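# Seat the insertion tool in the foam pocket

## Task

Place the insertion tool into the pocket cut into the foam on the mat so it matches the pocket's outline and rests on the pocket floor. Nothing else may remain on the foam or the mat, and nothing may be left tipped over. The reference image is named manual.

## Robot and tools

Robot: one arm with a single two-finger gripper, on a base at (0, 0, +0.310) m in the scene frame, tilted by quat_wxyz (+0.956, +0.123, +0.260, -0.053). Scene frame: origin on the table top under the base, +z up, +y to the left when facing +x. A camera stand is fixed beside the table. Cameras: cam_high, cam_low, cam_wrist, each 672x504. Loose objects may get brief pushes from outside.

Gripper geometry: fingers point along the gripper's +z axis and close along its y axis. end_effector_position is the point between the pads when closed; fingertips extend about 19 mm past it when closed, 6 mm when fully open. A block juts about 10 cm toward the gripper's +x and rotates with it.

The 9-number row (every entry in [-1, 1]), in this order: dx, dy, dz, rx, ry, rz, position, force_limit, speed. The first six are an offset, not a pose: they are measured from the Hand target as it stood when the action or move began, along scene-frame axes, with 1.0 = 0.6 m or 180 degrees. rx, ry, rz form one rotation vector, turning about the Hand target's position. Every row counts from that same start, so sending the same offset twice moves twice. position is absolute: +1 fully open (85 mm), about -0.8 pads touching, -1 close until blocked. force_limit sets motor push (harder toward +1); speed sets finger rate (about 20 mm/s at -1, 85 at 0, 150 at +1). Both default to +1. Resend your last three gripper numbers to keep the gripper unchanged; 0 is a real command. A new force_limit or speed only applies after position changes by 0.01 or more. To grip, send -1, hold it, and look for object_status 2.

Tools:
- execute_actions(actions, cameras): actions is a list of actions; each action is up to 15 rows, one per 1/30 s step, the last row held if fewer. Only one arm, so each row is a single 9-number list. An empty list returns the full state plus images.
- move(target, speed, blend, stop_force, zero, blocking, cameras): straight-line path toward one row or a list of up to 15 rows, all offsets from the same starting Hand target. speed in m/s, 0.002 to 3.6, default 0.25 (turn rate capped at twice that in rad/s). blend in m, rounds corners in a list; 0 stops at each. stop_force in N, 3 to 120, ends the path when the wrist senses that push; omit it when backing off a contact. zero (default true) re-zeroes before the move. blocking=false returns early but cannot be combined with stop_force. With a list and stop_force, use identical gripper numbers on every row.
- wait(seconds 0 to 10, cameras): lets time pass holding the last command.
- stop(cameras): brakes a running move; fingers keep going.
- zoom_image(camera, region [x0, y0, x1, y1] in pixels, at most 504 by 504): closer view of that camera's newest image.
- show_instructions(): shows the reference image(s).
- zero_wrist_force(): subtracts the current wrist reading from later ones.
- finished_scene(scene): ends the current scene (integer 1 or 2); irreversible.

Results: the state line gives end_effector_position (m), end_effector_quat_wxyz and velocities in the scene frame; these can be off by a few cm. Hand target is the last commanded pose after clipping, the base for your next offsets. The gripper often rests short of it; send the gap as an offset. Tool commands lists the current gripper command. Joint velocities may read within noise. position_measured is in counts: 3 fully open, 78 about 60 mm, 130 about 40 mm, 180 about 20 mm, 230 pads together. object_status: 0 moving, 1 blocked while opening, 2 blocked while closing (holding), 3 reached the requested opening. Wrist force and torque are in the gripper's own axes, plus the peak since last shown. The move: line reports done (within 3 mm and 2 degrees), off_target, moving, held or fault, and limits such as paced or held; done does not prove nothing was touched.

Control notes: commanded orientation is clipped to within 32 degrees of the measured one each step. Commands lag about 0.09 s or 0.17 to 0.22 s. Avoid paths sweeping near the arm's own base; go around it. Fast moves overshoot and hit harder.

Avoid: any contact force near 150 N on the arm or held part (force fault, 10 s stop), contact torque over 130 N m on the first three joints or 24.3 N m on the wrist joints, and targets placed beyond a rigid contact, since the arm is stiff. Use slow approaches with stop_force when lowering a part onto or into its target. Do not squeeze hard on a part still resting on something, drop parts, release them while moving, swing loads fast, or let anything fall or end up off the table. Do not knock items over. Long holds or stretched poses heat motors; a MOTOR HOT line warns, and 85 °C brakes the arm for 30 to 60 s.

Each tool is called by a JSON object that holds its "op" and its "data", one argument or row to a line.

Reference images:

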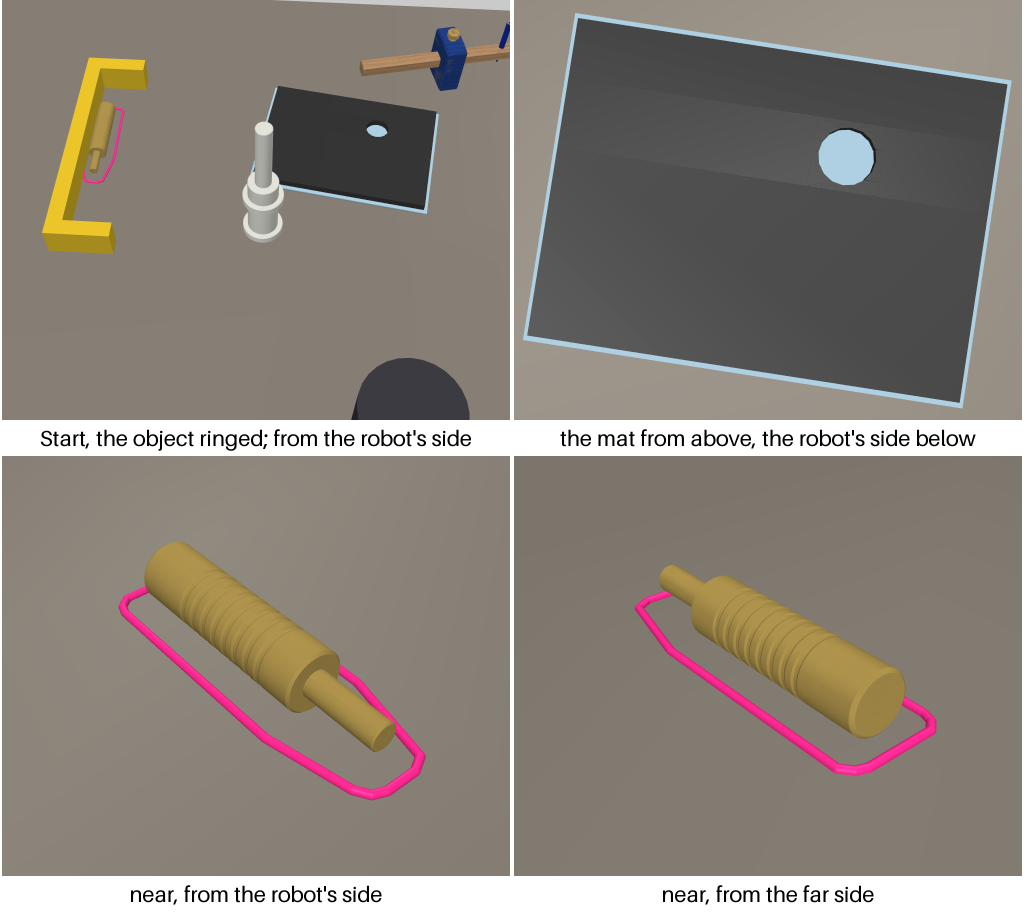

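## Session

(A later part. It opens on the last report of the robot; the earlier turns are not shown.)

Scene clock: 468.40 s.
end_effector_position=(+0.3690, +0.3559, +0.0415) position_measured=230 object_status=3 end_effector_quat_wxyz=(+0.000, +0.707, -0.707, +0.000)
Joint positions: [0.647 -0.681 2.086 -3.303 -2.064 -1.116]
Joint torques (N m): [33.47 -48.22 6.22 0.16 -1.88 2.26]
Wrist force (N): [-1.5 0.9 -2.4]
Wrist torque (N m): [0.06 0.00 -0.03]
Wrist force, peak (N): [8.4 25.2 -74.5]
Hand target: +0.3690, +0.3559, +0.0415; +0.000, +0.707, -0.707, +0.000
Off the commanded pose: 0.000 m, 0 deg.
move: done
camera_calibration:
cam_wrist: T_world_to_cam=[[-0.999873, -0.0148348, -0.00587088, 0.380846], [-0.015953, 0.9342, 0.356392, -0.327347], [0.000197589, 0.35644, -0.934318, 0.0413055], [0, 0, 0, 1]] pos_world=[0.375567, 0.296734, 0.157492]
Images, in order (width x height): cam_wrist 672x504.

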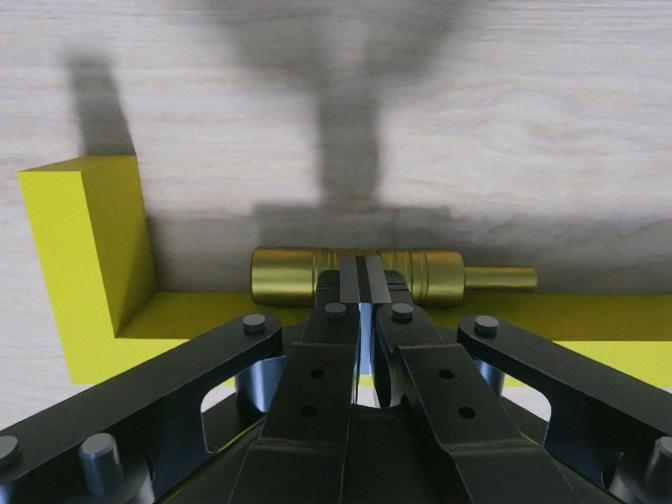

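{"op": "move", "data": {
  "target": [
    [0, 0.006, 0.0025, 0, 0, 0, -1, -0.4, -1],
    [0, 0.006, -0.002, 0, 0, 0, -1, -0.4, -1],
    [0, -0.0157, -0.002, 0, 0, 0, -1, -0.4, -1]
  ],
  "speed": [0.05, 0.015, 0.08]
}}

{"op": "move", "data": {
  "target": [
    [0, 0, 0.0045, 0, 0, 0, -1, -0.4, -1],
    [0, 0.0217, 0.0045, 0, 0, 0, -1, -0.4, -1],
    [0, 0.0217, 0, 0, 0, 0, -1, -0.4, -1],
    [0, -0.0217, 0, 0, 0, 0, -1, -0.4, -1]
  ],
  "speed": [0.08, 0.15, 0.03, 0.1],
  "blend": [0.0015, 0.0015, 0, 0]
}}

{"op": "move", "data": {
  "target": [
    [0, 0, 0.0045, 0, 0, 0, -1, -0.4, -1],
    [0, 0.0375, 0.0045, 0, 0, 0, -1, -0.4, -1],
    [0, 0.0375, 0, 0, 0, 0, -1, -0.4, -1],
    [0, -0.0258, 0, 0, 0, 0, -1, -0.4, -1],
    [0, -0.0258, 0.006, 0, 0, 0, -1, -0.4, -1],
    [0, 0.0442, 0.006, 0, 0, 0, -1, -0.4, -1],
    [0, 0.0442, -0.023, 0, 0, 0, -1, -0.4, -1]
  ],
  "speed": [0.08, 0.15, 0.03, 0.1, 0.1, 0.2, 0.1],
  "blend": [0.0015, 0.0015, 0, 0, 0.002, 0.003, 0],
  "cameras": ["cam_wrist"]
}}

Scene clock: 512.90 s.
end_effector_position=(+0.3690, +0.3466, +0.0403) position_measured=230 object_status=3 end_effector_quat_wxyz=(+0.000, +0.707, -0.707, +0.000)
Joint positions: [0.631 -0.686 2.105 -3.325 -2.059 -1.134]
Joint torques (N m): [17.64 -47.18 5.79 -4.79 2.06 -2.47]
Wrist force (N): [-1.4 1.9 -4.9]
Wrist torque (N m): [0.03 -0.02 0.15]
Wrist force, peak (N): [-0.6 2.1 -10.8]
Hand target: +0.3690, +0.3465, +0.0403; +0.000, +0.707, -0.707, +0.000
Off the commanded pose: 0.000 m, 0 deg.
move: done

Scene clock: 514.40 s.
end_effector_position=(+0.3690, +0.3336, +0.0403) position_measured=230 object_status=3 end_effector_quat_wxyz=(+0.000, +0.707, -0.707, +0.000)
Joint positions: [0.609 -0.696 2.132 -3.353 -2.051 -1.157]
Joint torques (N m): [17.4 -46.9 6.25 -4.71 2.09 -2.48]
Wrist force (N): [-1.4 1.6 -3.9]
Wrist torque (N m): [0.08 -0.02 0.16]
Wrist force, peak (N): [-0.6 6.1 -14.0]
Hand target: +0.3690, +0.3335, +0.0403; +0.000, +0.707, -0.707, +0.000
Off the commanded pose: 0.000 m, 0 deg.
move: done; blend cut to 0.0013 m at target 1, 0.0013 m at target 2

Scene clock: 516.93 s.
end_effector_position=(+0.3690, +0.3600, +0.0266) position_measured=230 object_status=3 end_effector_quat_wxyz=(+0.000, +0.707, -0.707, +0.000)
Joint positions: [0.639 -0.642 2.059 -3.319 -2.061 -1.124]
Joint torques (N m): [18.79 -22.05 -6.39 -4.85 2.26 -2.44]
Wrist force (N): [-1.5 1.1 -2.6]
Wrist torque (N m): [0.08 0.00 0.16]
Wrist force, peak (N): [-1.0 7.9 -18.0]
Hand target: +0.3690, +0.3600, +0.0265; +0.000, +0.707, -0.707, +0.000
Off the commanded pose: 0.000 m, 0 deg.
move: done; blend cut to 0.0013 m at target 1, 0.0013 m at target 2, 0.0018 m at target 5
camera_calibration:
cam_wrist: T_world_to_cam=[[-0.999873, -0.0148348, -0.00587088, 0.38082], [-0.015953, 0.9342, 0.356392, -0.325867], [0.000197589, 0.35644, -0.934318, 0.0259228], [0, 0, 0, 1]] pos_world=[0.375567, 0.300834, 0.142592]
Images, in order (width x height): cam_wrist 672x504.

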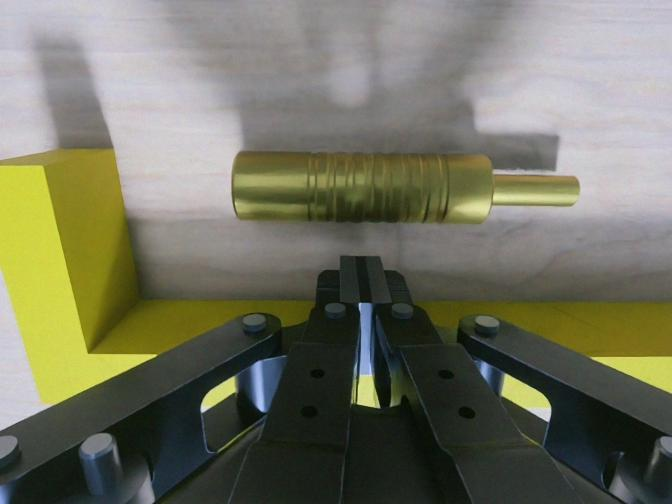

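{"op": "move", "data": {
  "target": [0, -0.025, 0, 0, 0, 0, -1, -0.4, -1],
  "speed": 0.05,
  "cameras": ["cam_wrist"]
}}

{"op": "move", "data": {
  "target": [
    [0, 0, 0.0392, 0, 0, 0, 0.6, -0.5, 1],
    [-0.0333, -0.0383, 0.0475, 0, 0, -0.5, 0.6, -0.5, 1],
    [-0.0333, -0.0383, -0.0083, 0, 0, -0.5, 0.6, -0.5, 1]
  ],
  "speed": [0.2, 0.7, 0.15],
  "blend": [0.005, 0.005, 0],
  "cameras": ["cam_wrist"]
}}

Scene clock: 541.97 s.
end_effector_position=(+0.3690, +0.3451, +0.0265) position_measured=230 object_status=3 end_effector_quat_wxyz=(+0.000, +0.707, -0.707, +0.000)
Joint positions: [0.615 -0.653 2.091 -3.351 -2.053 -1.15]
Joint torques (N m): [18.02 -47.31 6.37 -4.61 2.11 -2.54]
Wrist force (N): [-1.5 1.2 -2.8]
Wrist torque (N m): [0.11 -0.02 0.16]
Wrist force, peak (N): [-1.6 1.3 -3.0]
Hand target: +0.3690, +0.3450, +0.0265; +0.000, +0.707, -0.707, +0.000
Off the commanded pose: 0.000 m, 0 deg.
move: done
camera_calibration:
cam_wrist: T_world_to_cam=[[-0.999873, -0.0148352, -0.00587105, 0.380598], [-0.0159535, 0.9342, 0.356392, -0.311911], [0.000197585, 0.35644, -0.934318, 0.0311403], [0, 0, 0, 1]] pos_world=[0.375567, 0.285934, 0.142492]
Images, in order (width x height): cam_wrist 672x504.

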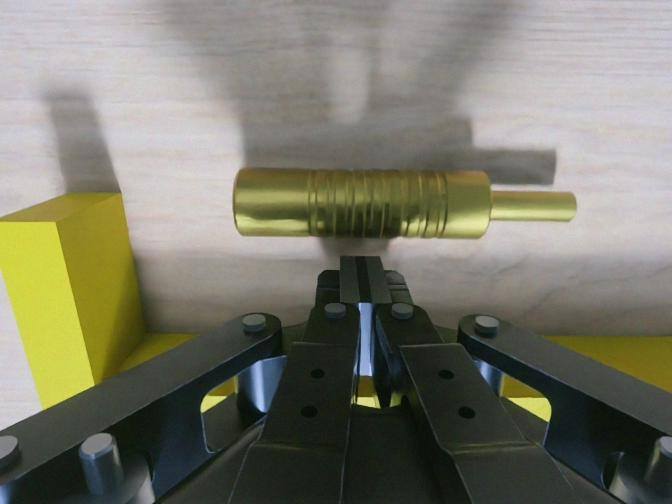

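Scene clock: 544.37 s.
end_effector_position=(+0.3491, +0.3220, +0.0216) position_measured=53 object_status=3 end_effector_quat_wxyz=(+0.000, +0.000, +1.000, +0.000)
Joint positions: [0.585 -0.636 2.161 -3.452 -2.044 0.389]
Joint torques (N m): [17.05 -20.48 -4.15 -4.7 2.28 -2.45]
Wrist force (N): [-1.3 0.9 -2.4]
Wrist torque (N m): [0.05 -0.03 0.17]
Wrist force, peak (N): [-1.1 1.4 -4.0]
Hand target: +0.3491, +0.3220, +0.0215; +0.000, +0.000, +1.000, +0.000
Off the commanded pose: 0.000 m, 0 deg.
move: done
camera_calibration:
cam_wrist: T_world_to_cam=[[-0.0149289, 0.999871, -0.00590594, -0.310353], [0.934199, 0.0160535, 0.356391, -0.324865], [0.35644, -0.00019679, -0.934318, 0.0253084], [0, 0, 0, 1]] pos_world=[0.289834, 0.315533, 0.137592]
Images, in order (width x height): cam_wrist 672x504.

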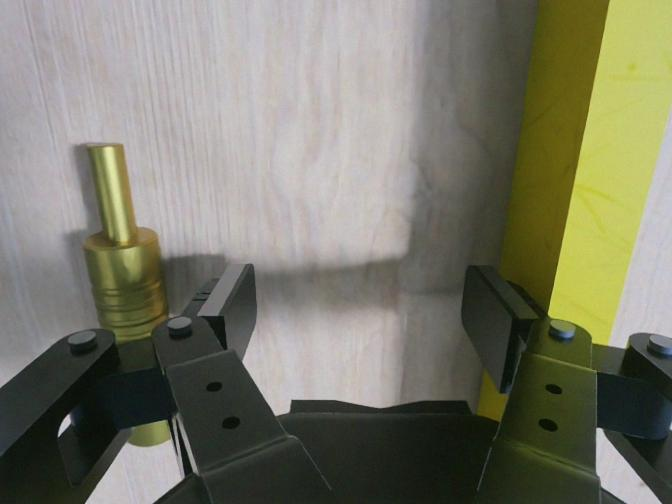

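{"op": "wait", "data": {
  "seconds": 0.1,
  "cameras": ["all"]
}}

Scene clock: 553.93 s.
end_effector_position=(+0.3491, +0.3220, +0.0215) position_measured=53 object_status=3 end_effector_quat_wxyz=(+0.000, +0.000, +1.000, +0.000)
Joint positions: [0.585 -0.635 2.161 -3.452 -2.044 0.389]
Joint torques (N m): [17.74 -21.16 -3.98 -4.53 2.2 -2.32]
Wrist force (N): [-1.1 0.7 -2.5]
Wrist torque (N m): [0.03 -0.07 0.17]
Wrist force, peak (N): [-1.4 1.4 -3.0]
Hand target: +0.3491, +0.3220, +0.0215; +0.000, +0.000, +1.000, +0.000
Tool commands: gripper/position=+0.6 gripper/force_limit=-0.5 gripper/speed=+1.0
Off the commanded pose: 0.000 m, 0 deg.
wait: 0.10 s; at rest from the start
camera_calibration:
cam_wrist: T_world_to_cam=[[-0.0148352, 0.999873, -0.00587105, -0.310385], [0.9342, 0.0159535, 0.356392, -0.324798], [0.35644, -0.000197585, -0.934318, 0.0252151], [0, 0, 0, 1]] pos_world=[0.289834, 0.315533, 0.137492]

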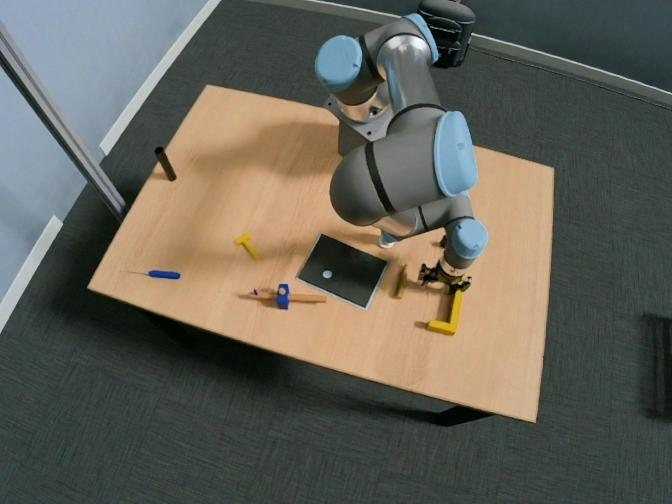

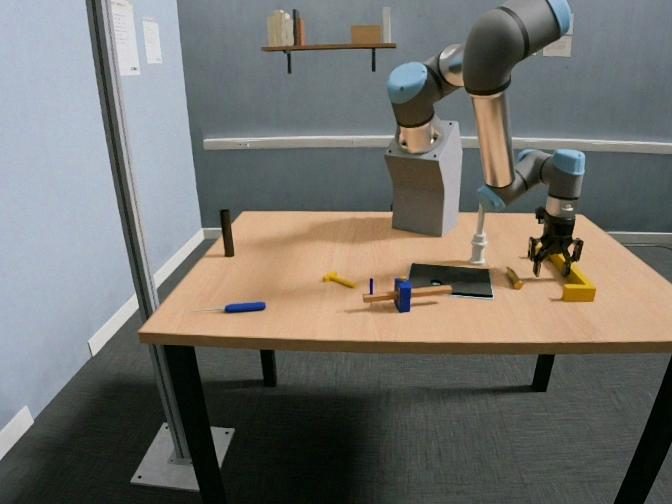

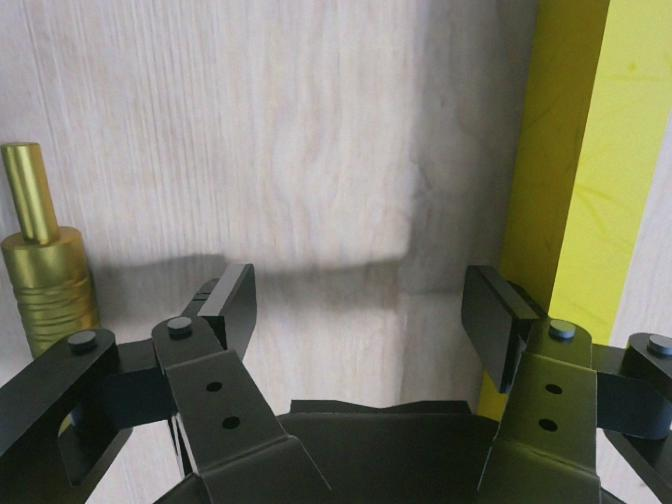

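{"op": "move", "data": {
  "target": [
    [0, 0, 0.18, 0, 0, 0, 0.6, -0.5, 1],
    [0, -0.175, 0.18, 0, 0, 0, 0.6, -0.5, 1]
  ],
  "speed": 0.25,
  "blend": [0.02, 0],
  "cameras": ["all"]
}}

Scene clock: 568.10 s.
end_effector_position=(+0.3491, +0.2171, +0.1295) position_measured=53 object_status=3 end_effector_quat_wxyz=(+0.000, +0.000, +1.000, +0.000)
Joint positions: [0.482 -1.027 2.486 -3.433 -2.006 0.283]
Joint torques (N m): [11.87 -41.95 8.39 -4.68 2.32 -2.68]
Wrist force (N): [-1.3 0.7 -3.0]
Wrist torque (N m): [0.03 -0.04 0.17]
Wrist force, peak (N): [-1.2 2.5 -4.1]
Hand target: +0.3491, +0.2170, +0.1295; +0.000, +0.000, +1.000, +0.000
Off the commanded pose: 0.000 m, 0 deg.
move: done
camera_calibration:
cam_wrist: T_world_to_cam=[[-0.014894, 0.999871, -0.00599964, -0.204816], [0.934199, 0.0160543, 0.35639, -0.361635], [0.35644, -0.000296789, -0.934318, 0.126122], [0, 0, 0, 1]] pos_world=[0.289834, 0.210633, 0.245492]

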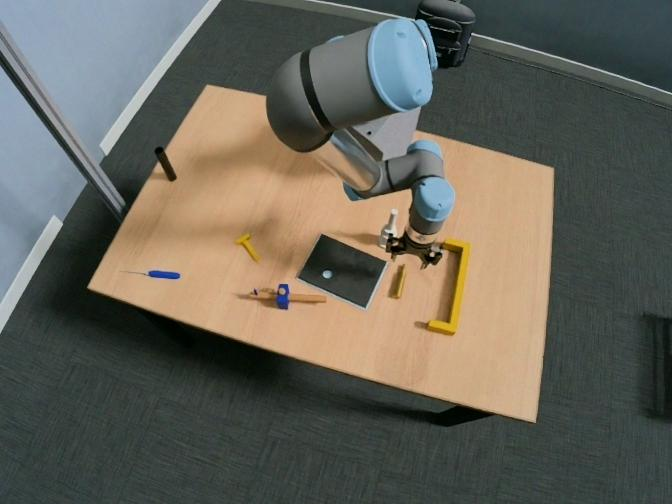

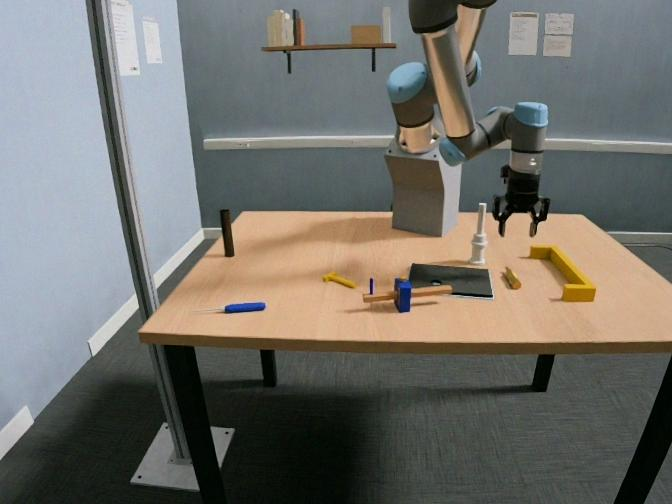

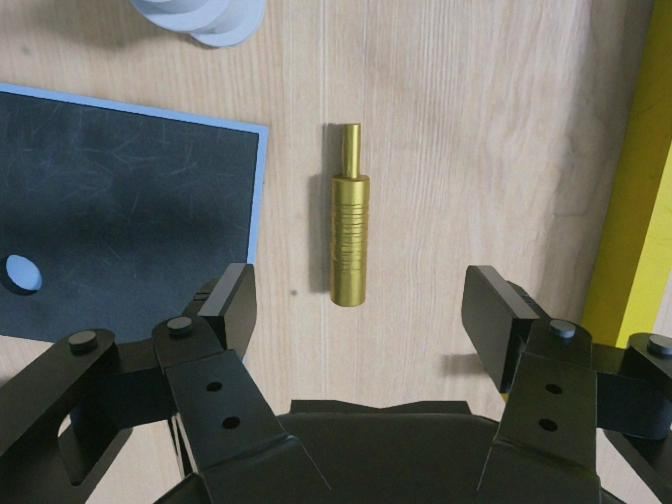

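{"op": "move", "data": {
  "target": [
    [0.0015, 0.001, -0.18, 0, 0, 0, 0.6, -0.5, -0.5],
    [0.0015, 0.001, -0.18, 0, 0, 0, -1, -0.5, -0.5]
  ],
  "speed": 0.12,
  "cameras": ["cam_wrist", "cam_high"]
}}

Scene clock: 582.27 s.
end_effector_position=(+0.3500, +0.2176, +0.0215) position_measured=179 object_status=2 end_effector_quat_wxyz=(+0.000, +0.000, +1.000, +0.000)
Joint positions: [0.366 -0.689 2.352 -3.683 -1.958 0.167]
Joint torques (N m): [14.05 -18.5 1.13 -2.86 1.31 -2.34]
Wrist force (N): [2.2 0.8 -21.1]
Wrist torque (N m): [0.12 0.00 0.16]
Wrist force, peak (N): [2.2 1.0 -21.3]
Hand target: +0.3500, +0.2176, +0.0215; +0.000, +0.000, +1.000, +0.000
Off the commanded pose: 0.000 m, 0 deg.
move: done
camera_calibration:
cam_wrist: T_world_to_cam=[[-0.0148697, 0.999873, -0.00577718, -0.205987], [0.9342, 0.0159522, 0.356394, -0.324067], [0.35644, -0.0000975903, -0.934318, 0.0248171], [0, 0, 0, 1]] pos_world=[0.290834, 0.211132, 0.137492]
Images, in order (width x height): cam_high 672x504, cam_wrist 672x504.

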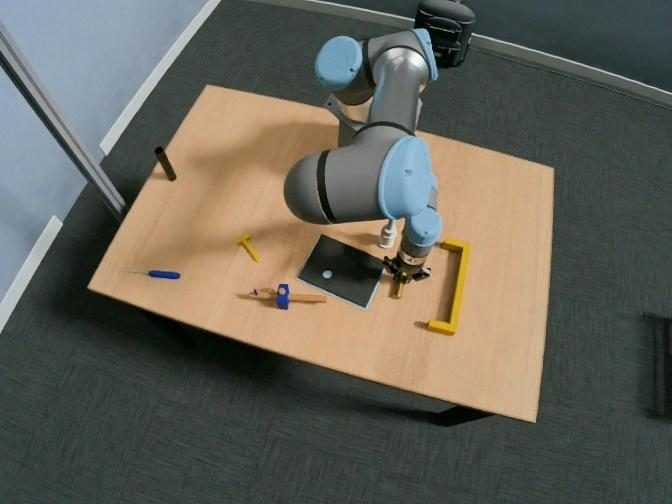

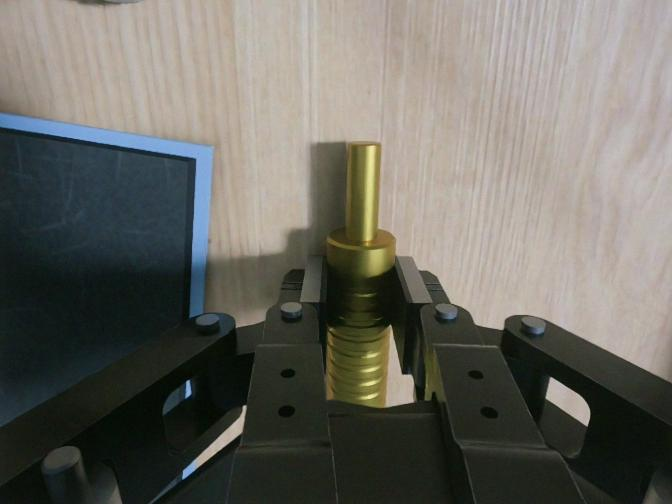

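{"op": "move", "data": {
  "target": [0, 0, 0.25, 0, 0, 0, -1, -0.5, -0.5],
  "speed": 0.15,
  "cameras": ["cam_wrist", "cam_low", "cam_high"]
}}

{"op": "zoom_image", "data": {
  "camera": "cam_low",
  "region": [350, 240, 550, 330]
}}

{"op": "zoom_image", "data": {
  "camera": "cam_high",
  "region": [240, 220, 420, 330]
}}

Scene clock: 624.37 s.
end_effector_position=(+0.3499, +0.2176, +0.1715) position_measured=179 object_status=2 end_effector_quat_wxyz=(+0.000, +0.000, +1.000, +0.000)
Joint positions: [0.534 -1.176 2.508 -3.283 -2.026 0.336]
Joint torques (N m): [25.26 -39.39 -7.7 -0.04 -1.84 2.25]
Wrist force (N): [-1.1 1.2 -1.9]
Wrist torque (N m): [0.09 -0.06 0.00]
Wrist force, peak (N): [2.4 0.8 -21.7]
Hand target: +0.3500, +0.2176, +0.1715; +0.000, +0.000, +1.000, +0.000
Off the commanded pose: 0.000 m, 0 deg.
move: done
camera_calibration:
cam_wrist: T_world_to_cam=[[-0.0148348, 0.999873, -0.00587088, -0.205105], [0.9342, 0.015953, 0.356392, -0.377432], [0.35644, -0.000197589, -0.934318, 0.165021], [0, 0, 0, 1]] pos_world=[0.290734, 0.211133, 0.287492]

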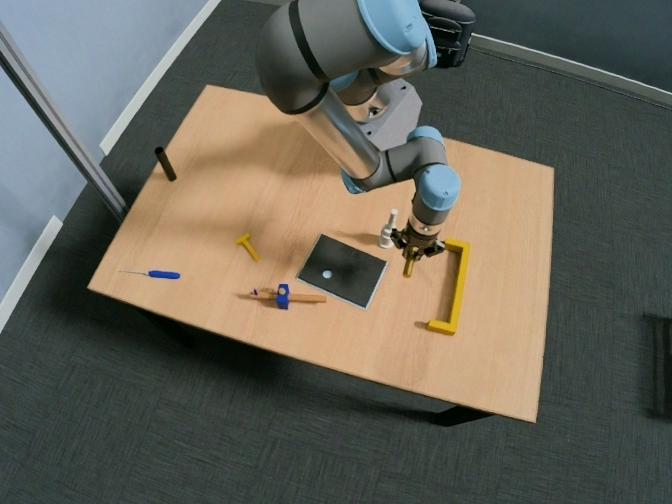

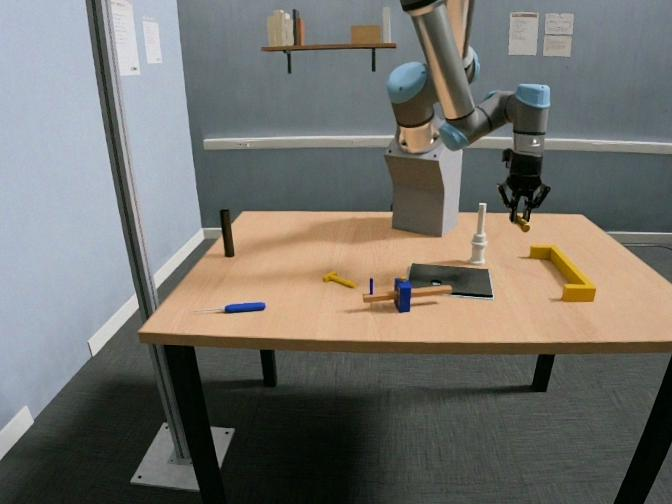

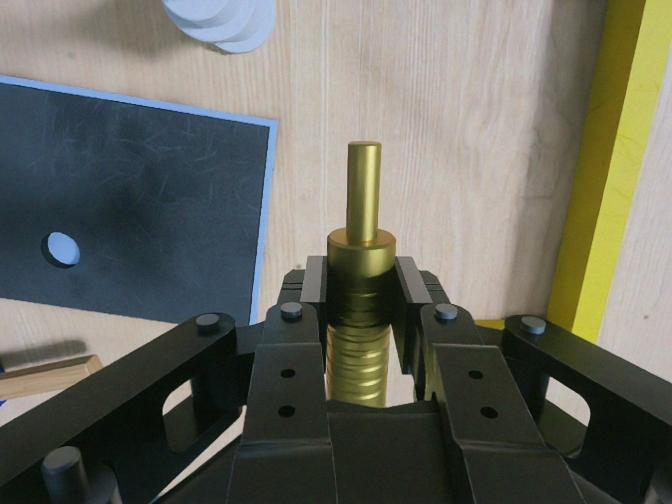

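Scaled by 2.520 from the camera's 672x504 image, which has a finer 960x720 frame.

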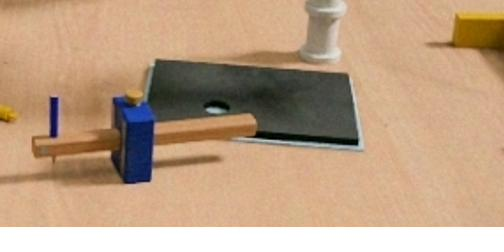

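Scaled by 2.800 from the camera's 672x504 image, which has a finer 960x720 frame.

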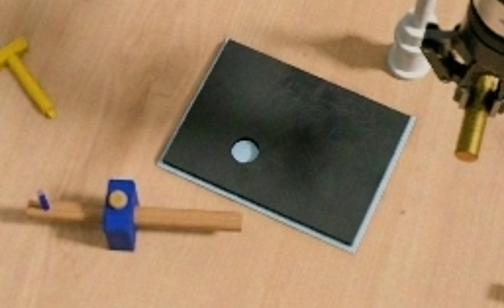

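{"op": "move", "data": {
  "target": [
    [0.0417, 0.0073, -0.0858, 0, 0, 0.5, -1, -0.5, -0.5],
    [0.0833, 0.0123, -0.2275, 0, 0, 1.0, -1, -0.5, -0.5]
  ],
  "speed": 0.6,
  "blend": [0.02, 0]
}}

{"op": "move", "data": {
  "target": [0, 0, -0.025, 0, 0, 0, -1, -0.5, -0.5],
  "speed": 0.004,
  "stop_force": 3,
  "cameras": ["cam_wrist"]
}}

Scene clock: 713.60 s.
end_effector_position=(+0.3999, +0.2250, +0.0350) position_measured=179 object_status=2 end_effector_quat_wxyz=(+0.000, +1.000, -0.001, +0.000)
Joint positions: [0.375 -0.798 2.276 -3.494 -1.96 -2.965]
Joint torques (N m): [14.41 -20.59 10.01 -4.97 2.36 -2.51]
Wrist force (N): [-1.3 1.1 -1.9]
Wrist torque (N m): [0.08 -0.04 0.15]
Wrist force, peak (N): [-1.6 1.7 -2.0]
Hand target: +0.3999, +0.2250, +0.0350; +0.000, +1.000, +0.000, +0.000
Off the commanded pose: 0.000 m, 0 deg.
move: done

Scene clock: 718.10 s.
end_effector_position=(+0.3999, +0.2250, +0.0216) position_measured=179 object_status=2 end_effector_quat_wxyz=(+0.000, +1.000, +0.000, +0.000)
Joint positions: [0.363 -0.762 2.257 -3.516 -1.955 -2.977]
Joint torques (N m): [26.44 -45.74 9.42 -0.26 -0.26 2.24]
Wrist force (N): [-3.9 1.0 -7.6]
Wrist torque (N m): [0.10 -0.02 0.17]
Wrist force, peak (N): [-6.4 3.8 -22.7]
Hand target: +0.3999, +0.2250, +0.0216; +0.000, +1.000, +0.000, +0.000 (not the last commanded pose)
Off the commanded pose: 0.002 m, 0 deg.
move: contact
camera_calibration:
cam_wrist: T_world_to_cam=[[0.0148348, -0.999873, -0.00587088, 0.225534], [-0.9342, -0.015953, 0.356392, 0.38361], [-0.35644, 0.000197589, -0.934318, 0.292174], [0, 0, 0, 1]] pos_world=[0.459166, 0.231567, 0.137592]
Images, in order (width x height): cam_wrist 672x504.

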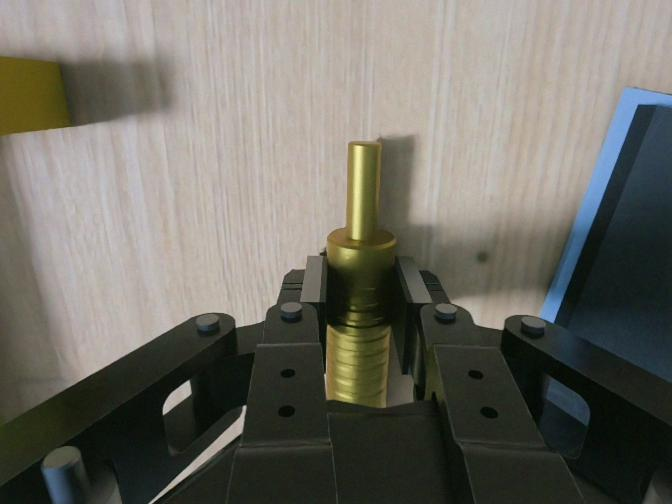

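{"op": "move", "data": {
  "target": [
    [0, 0, 0, 0, 0, 0, 0.0, -0.5, -1],
    [0, 0, 0.1, 0, 0, 0, 0.0, -0.5, -1],
    [0.087, 0, 0.084, 0, 0.25, 0, 0.0, -0.5, -1]
  ],
  "speed": [0.1, 0.15, 0.4],
  "blend": [0, 0.015, 0],
  "cameras": ["cam_wrist", "cam_high"]
}}

Scene clock: 729.40 s.
end_effector_position=(+0.4521, +0.2250, +0.0720) position_measured=128 object_status=3 end_effector_quat_wxyz=(+0.000, +0.924, -0.001, -0.383)
Joint positions: [0.292 -0.933 1.698 -2.013 -1.752 -2.822]
Joint torques (N m): [16.43 -30.36 -13.81 1.81 2.72 2.42]
Wrist force (N): [-1.9 1.3 -2.5]
Wrist torque (N m): [0.21 0.05 0.13]
Wrist force, peak (N): [-4.0 1.1 -7.4]
Hand target: +0.4521, +0.2250, +0.0720; +0.000, +0.924, -0.001, -0.383
Off the commanded pose: 0.000 m, 0 deg.
move: done
camera_calibration:
cam_wrist: T_world_to_cam=[[0.00634242, -0.999873, -0.0146393, 0.229527], [-0.408822, -0.015953, 0.912475, 0.136805], [-0.912592, 0.000197578, -0.408871, 0.57153], [0, 0, 0, 1]] pos_world=[0.576047, 0.231567, 0.112211]
Images, in order (width x height): cam_high 672x504, cam_wrist 672x504.

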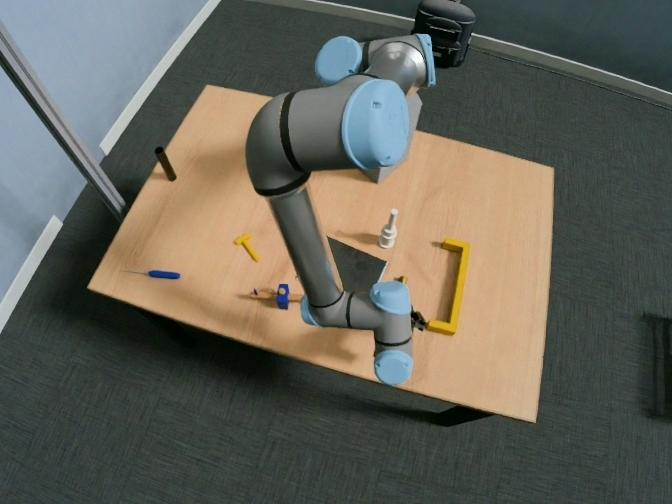

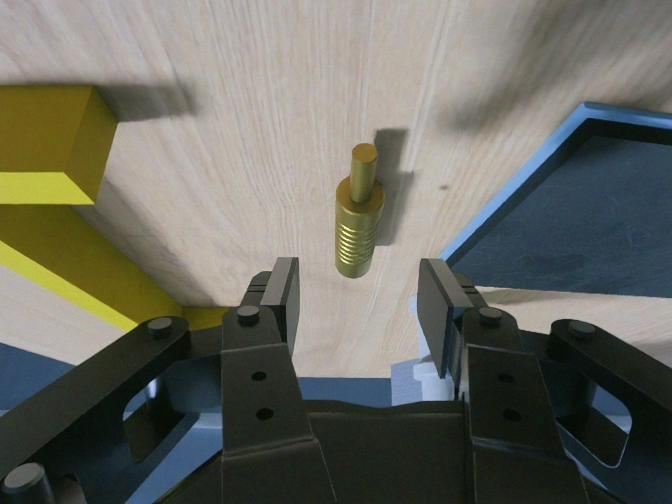

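{"op": "move", "data": {
  "target": [-0.0692, 0, -0.0692, 0, 0, 0, 0.0, -0.5, -1],
  "speed": 0.12
}}

{"op": "move", "data": {
  "target": [-0.0133, 0, -0.0133, 0, 0, 0, 0.0, -0.5, -1],
  "speed": 0.006,
  "stop_force": 3,
  "cameras": ["cam_wrist"]
}}

Scene clock: 733.97 s.
end_effector_position=(+0.4107, +0.2250, +0.0305) position_measured=128 object_status=3 end_effector_quat_wxyz=(+0.000, +0.924, -0.001, -0.383)
Joint positions: [0.275 -0.868 1.778 -2.16 -1.758 -2.839]
Joint torques (N m): [15.97 -28.37 1.93 -2.9 -1.47 -2.27]
Wrist force (N): [-2.0 1.4 -2.3]
Wrist torque (N m): [0.22 0.08 0.32]
Wrist force, peak (N): [-2.1 1.5 -3.5]
Hand target: +0.4106, +0.2250, +0.0304; +0.000, +0.924, -0.001, -0.383
Off the commanded pose: 0.000 m, 0 deg.
move: done

Scene clock: 736.67 s.
end_effector_position=(+0.4026, +0.2250, +0.0225) position_measured=128 object_status=3 end_effector_quat_wxyz=(+0.000, +0.924, -0.001, -0.383)
Joint positions: [0.272 -0.854 1.791 -2.189 -1.759 -2.842]
Joint torques (N m): [16.58 -27.85 1.98 -2.75 -1.53 -2.34]
Wrist force (N): [-1.9 1.5 -2.3]
Wrist torque (N m): [0.24 0.07 0.32]
Wrist force, peak (N): [-2.2 1.7 -2.6]
Hand target: +0.4026, +0.2250, +0.0225; +0.000, +0.924, -0.001, -0.383
Off the commanded pose: 0.000 m, 0 deg.
move: done
camera_calibration:
cam_wrist: T_world_to_cam=[[0.00633914, -0.999873, -0.0146407, 0.229118], [-0.408618, -0.0159529, 0.912566, 0.161623], [-0.912684, 0.000197558, -0.408667, 0.506154], [0, 0, 0, 1]] pos_world=[0.526548, 0.231567, 0.0627108]
Images, in order (width x height): cam_wrist 672x504.

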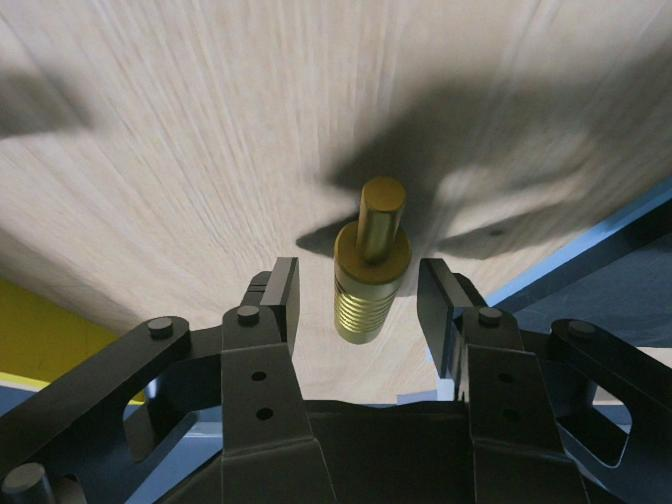

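{"op": "move", "data": {
  "target": [
    [0, 0, 0, 0, 0, 0, -1, -0.4, -1],
    [0, 0, 0.1, 0, 0, 0, -1, -0.4, -1]
  ],
  "speed": 0.08,
  "cameras": ["cam_wrist"]
}}

Scene clock: 742.00 s.
end_effector_position=(+0.4026, +0.2250, +0.0823) position_measured=178 object_status=2 end_effector_quat_wxyz=(+0.000, +0.924, -0.001, -0.383)
Joint positions: [0.306 -0.981 1.847 -2.111 -1.748 -2.809]
Joint torques (N m): [30.48 -53.36 1.1 2.22 2.78 2.51]
Wrist force (N): [-1.5 1.6 -1.8]
Wrist torque (N m): [0.25 0.10 0.12]
Wrist force, peak (N): [-5.7 1.8 -10.7]
Hand target: +0.4026, +0.2250, +0.0825; +0.000, +0.924, -0.001, -0.383
Off the commanded pose: 0.000 m, 0 deg.
move: done
camera_calibration:
cam_wrist: T_world_to_cam=[[0.00633914, -0.999873, -0.0146407, 0.229994], [-0.408618, -0.0159529, 0.912566, 0.107052], [-0.912684, 0.000197558, -0.408667, 0.530592], [0, 0, 0, 1]] pos_world=[0.526548, 0.231567, 0.122511]
Images, in order (width x height): cam_wrist 672x504.

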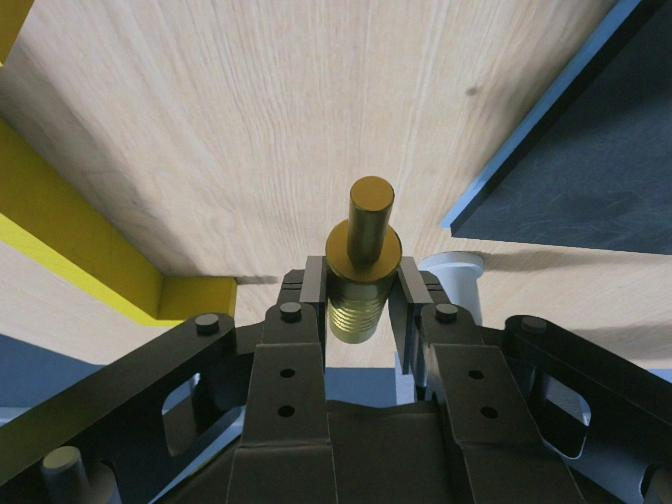

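{"op": "move", "data": {
  "target": [
    [0.0123, -0.125, 0.196, -0.3536, 0, -0.3536, -1, -0.4, -1],
    [0.0248, -0.3383, 0.0958, -0.7071, 0, -0.7071, -1, -0.4, -1]
  ],
  "speed": 0.6,
  "blend": [0.03, 0],
  "cameras": ["all"]
}}

{"op": "zoom_image", "data": {
  "camera": "cam_high",
  "region": [280, 220, 400, 310]
}}

{"op": "zoom_image", "data": {
  "camera": "cam_low",
  "region": [380, 210, 520, 315]
}}

Scene clock: 753.07 s.
end_effector_position=(+0.4175, +0.0221, +0.1400) position_measured=178 object_status=2 end_effector_quat_wxyz=(-0.382, +0.000, +0.924, +0.000)
Joint positions: [-0.021 -1.308 2.014 -2.023 -1.844 0.011]
Joint torques (N m): [7.75 -25.12 -14.62 -2.12 -2.01 2.43]
Wrist force (N): [-1.0 1.0 -1.6]
Wrist torque (N m): [0.14 0.17 -0.17]
Wrist force, peak (N): [-1.4 3.7 -3.2]
Hand target: +0.4175, +0.0220, +0.1399; -0.382, +0.000, +0.924, -0.001
Off the commanded pose: 0.000 m, 0 deg.
move: done
camera_calibration:
cam_wrist: T_world_to_cam=[[-0.0148719, 0.999868, 0.00655483, -0.0104534], [0.912562, 0.0162521, -0.408615, -0.310129], [-0.408668, -0.0000951785, -0.912683, 0.427863], [0, 0, 0, 1]] pos_world=[0.457711, 0.015533, 0.263848]

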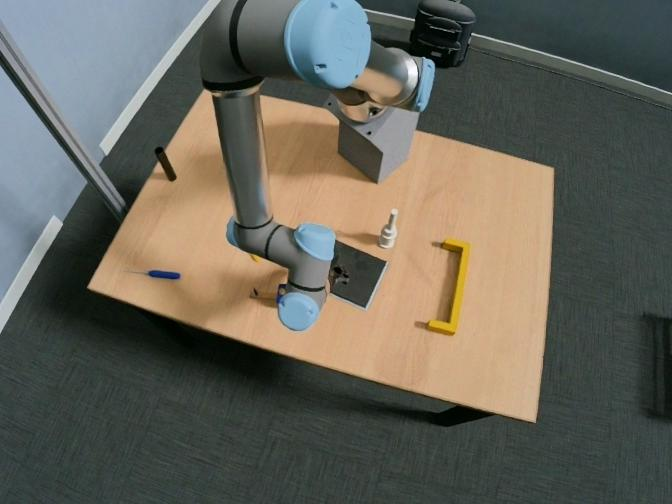

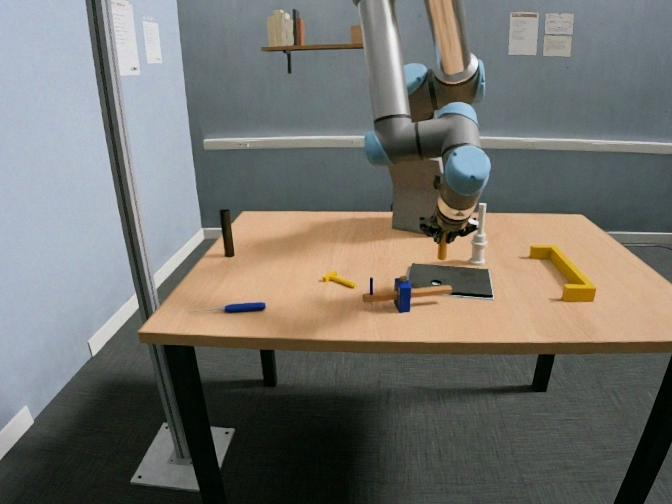

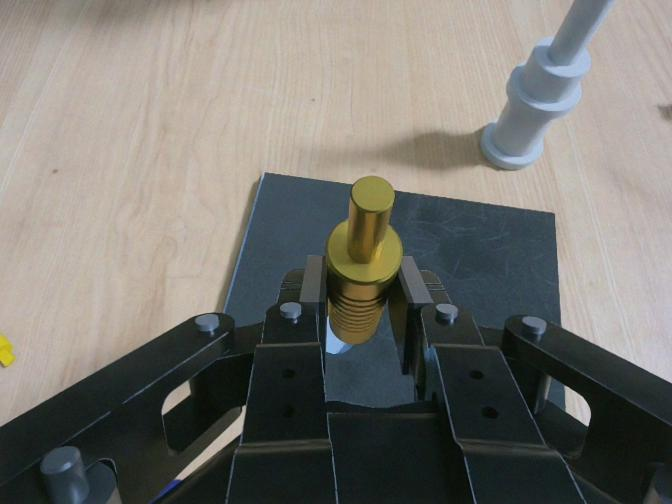

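Scaled by 4.200 from the camera's 672x504 image, which has a finer 960x720 frame.

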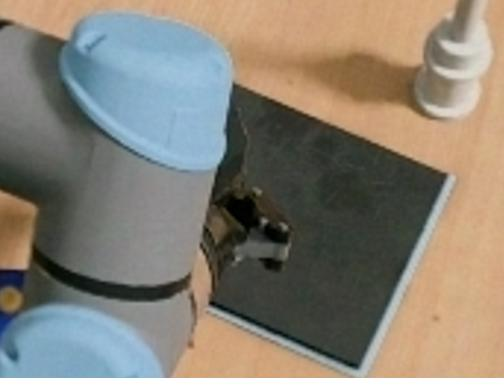

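Scaled by 3.600 from the camera's 672x504 image, which has a finer 960x720 frame.

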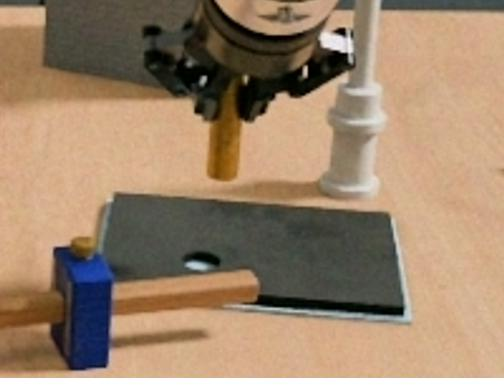

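{"op": "zoom_image", "data": {
  "camera": "cam_wrist",
  "region": [280, 160, 440, 400]
}}

Scaled by 2.100 from the camera's 672x504 image, which has a finer 960x720 frame.

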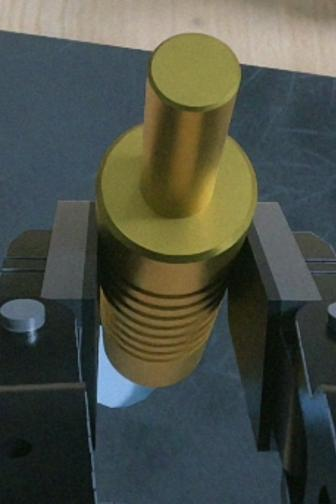

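{"op": "move", "data": {
  "target": [-0.0175, -0.0145, -0.0667, 0, 0, 0, -1, -0.4, -1],
  "speed": 0.1,
  "cameras": ["cam_wrist", "cam_low"]
}}

{"op": "zoom_image", "data": {
  "camera": "cam_wrist",
  "region": [280, 230, 440, 400]
}}

{"op": "zoom_image", "data": {
  "camera": "cam_low",
  "region": [400, 230, 500, 310]
}}

Scene clock: 770.67 s.
end_effector_position=(+0.4070, +0.0134, +0.1000) position_measured=178 object_status=2 end_effector_quat_wxyz=(-0.382, +0.000, +0.924, -0.001)
Joint positions: [-0.056 -1.228 2.027 -2.127 -1.852 -0.025]
Joint torques (N m): [6.49 -24.96 0.78 -2.61 -2.1 -2.53]
Wrist force (N): [-1.1 1.1 -1.8]
Wrist torque (N m): [0.16 0.16 0.00]
Wrist force, peak (N): [-0.7 1.1 -2.3]
Hand target: +0.4070, +0.0133, +0.0999; -0.382, +0.000, +0.924, -0.001
Off the commanded pose: 0.000 m, 0 deg.
move: done
camera_calibration:
cam_wrist: T_world_to_cam=[[-0.0147316, 0.999871, 0.00638073, -0.00167271], [0.912565, 0.0160529, -0.408617, -0.316709], [-0.408667, -0.000196764, -0.912683, 0.387155], [0, 0, 0, 1]] pos_world=[0.447211, 0.00683277, 0.223948]
Images, in order (width x height): cam_low 672x504, cam_wrist 672x504.

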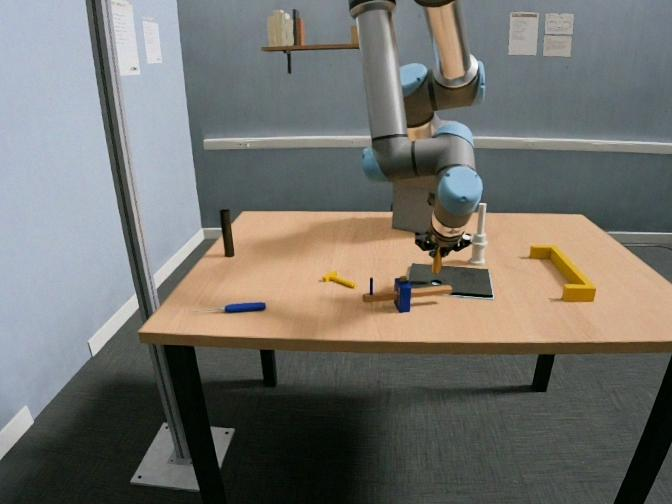

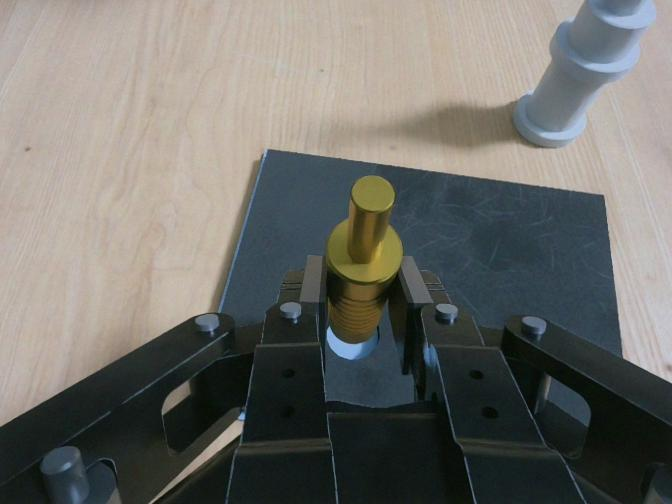

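Scaled by 2.965 from the camera's 672x504 image, which has a finer 960x720 frame.

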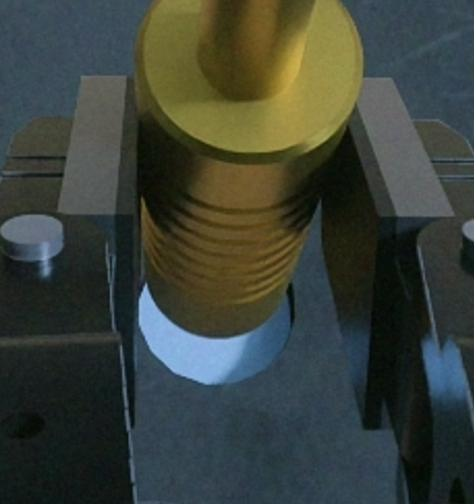

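Scaled by 5.040 from the camera's 672x504 image, which has a finer 960x720 frame.

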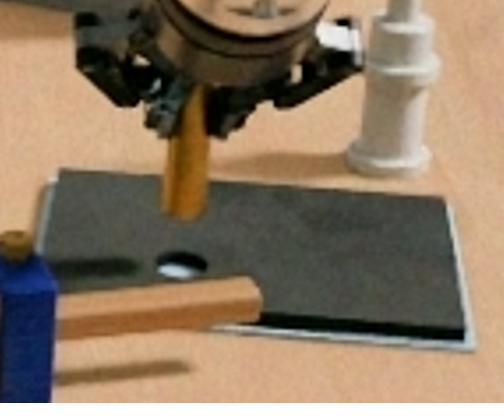

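{"op": "move", "data": {
  "target": [0, 0, -0.033, 0, 0, 0, -1, -0.4, -1],
  "speed": 0.06
}}

{"op": "move", "data": {
  "target": [0, 0, -0.03, 0, 0, 0, -1, -0.4, -1],
  "speed": 0.005,
  "stop_force": 4,
  "cameras": ["cam_wrist", "cam_low"]
}}

{"op": "zoom_image", "data": {
  "camera": "cam_wrist",
  "region": [280, 230, 440, 400]
}}

Scene clock: 791.03 s.
end_effector_position=(+0.4070, +0.0133, +0.0802) position_measured=178 object_status=2 end_effector_quat_wxyz=(-0.382, +0.000, +0.924, -0.001)
Joint positions: [-0.063 -1.179 2.013 -2.164 -1.854 -0.031]
Joint torques (N m): [7.52 -27.43 -11.67 -2.68 -2.06 -2.52]
Wrist force (N): [-0.9 1.2 -1.4]
Wrist torque (N m): [0.16 0.13 0.02]
Wrist force, peak (N): [-1.2 1.3 -1.7]
Hand target: +0.4070, +0.0133, +0.0801; -0.382, +0.000, +0.924, -0.001
Off the commanded pose: 0.000 m, 0 deg.
move: done

Scene clock: 795.47 s.
end_effector_position=(+0.4070, +0.0133, +0.0621) position_measured=178 object_status=2 end_effector_quat_wxyz=(-0.382, +0.000, +0.924, -0.001)
Joint positions: [-0.069 -1.135 1.998 -2.195 -1.855 -0.037]
Joint torques (N m): [7.27 -25.79 -12.21 -2.9 -2.01 -2.32]
Wrist force (N): [1.5 0.9 -3.8]
Wrist torque (N m): [0.14 0.15 0.00]
Wrist force, peak (N): [1.5 1.2 -4.0]
Hand target: +0.4070, +0.0133, +0.0621; -0.382, +0.000, +0.924, -0.001
Off the commanded pose: 0.000 m, 0 deg.
move: done
camera_calibration:
cam_wrist: T_world_to_cam=[[-0.0147316, 0.999871, 0.00638073, -0.00143088], [0.912565, 0.0160529, -0.408617, -0.332196], [-0.408667, -0.000196764, -0.912683, 0.352565], [0, 0, 0, 1]] pos_world=[0.447211, 0.00683277, 0.186048]
Images, in order (width x height): cam_low 672x504, cam_wrist 672x504.

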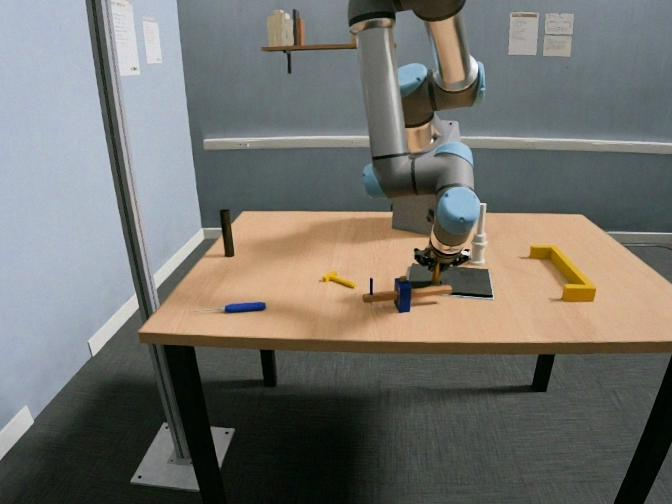

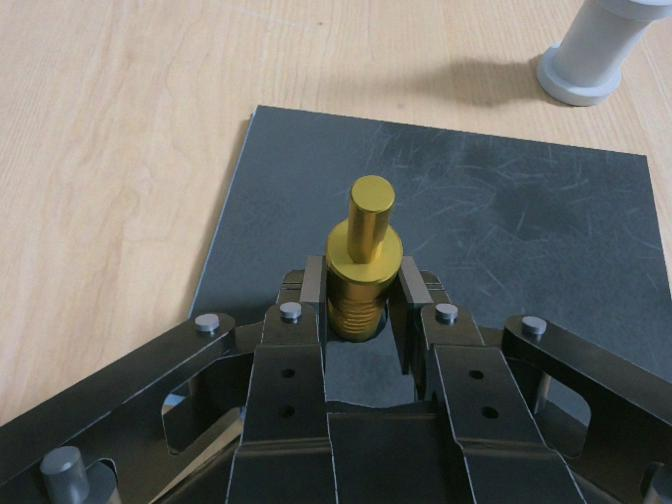

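Scaled by 2.965 from the camera's 672x504 image, which has a finer 960x720 frame.

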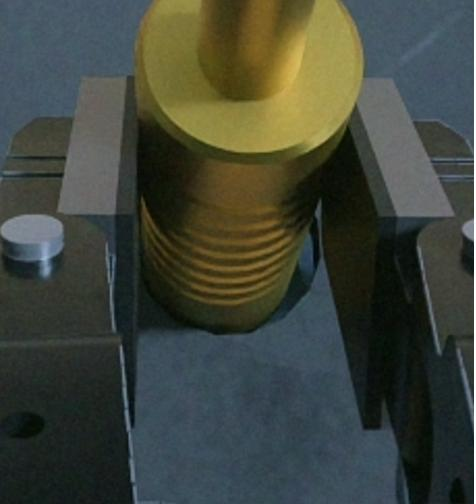

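{"op": "move", "data": {
  "target": [0, 0, -0.025, 0, 0, 0, -1, -0.4, -1],
  "speed": 0.004,
  "stop_force": 4
}}

Scene clock: 798.73 s.
end_effector_position=(+0.4070, +0.0133, +0.0618) position_measured=178 object_status=2 end_effector_quat_wxyz=(-0.382, +0.000, +0.924, -0.001)
Joint positions: [-0.069 -1.134 1.998 -2.195 -1.855 -0.038]
Joint torques (N m): [17.58 -50.23 2.92 1.36 -0.93 0.6]
Wrist force (N): [4.8 1.1 -7.0]
Wrist torque (N m): [0.12 0.14 0.02]
Wrist force, peak (N): [5.4 0.6 -7.9]
Hand target: +0.4070, +0.0133, +0.0618; -0.382, +0.000, +0.924, -0.001 (not the last commanded pose)
Off the commanded pose: 0.015 m, 0 deg.
move: contact


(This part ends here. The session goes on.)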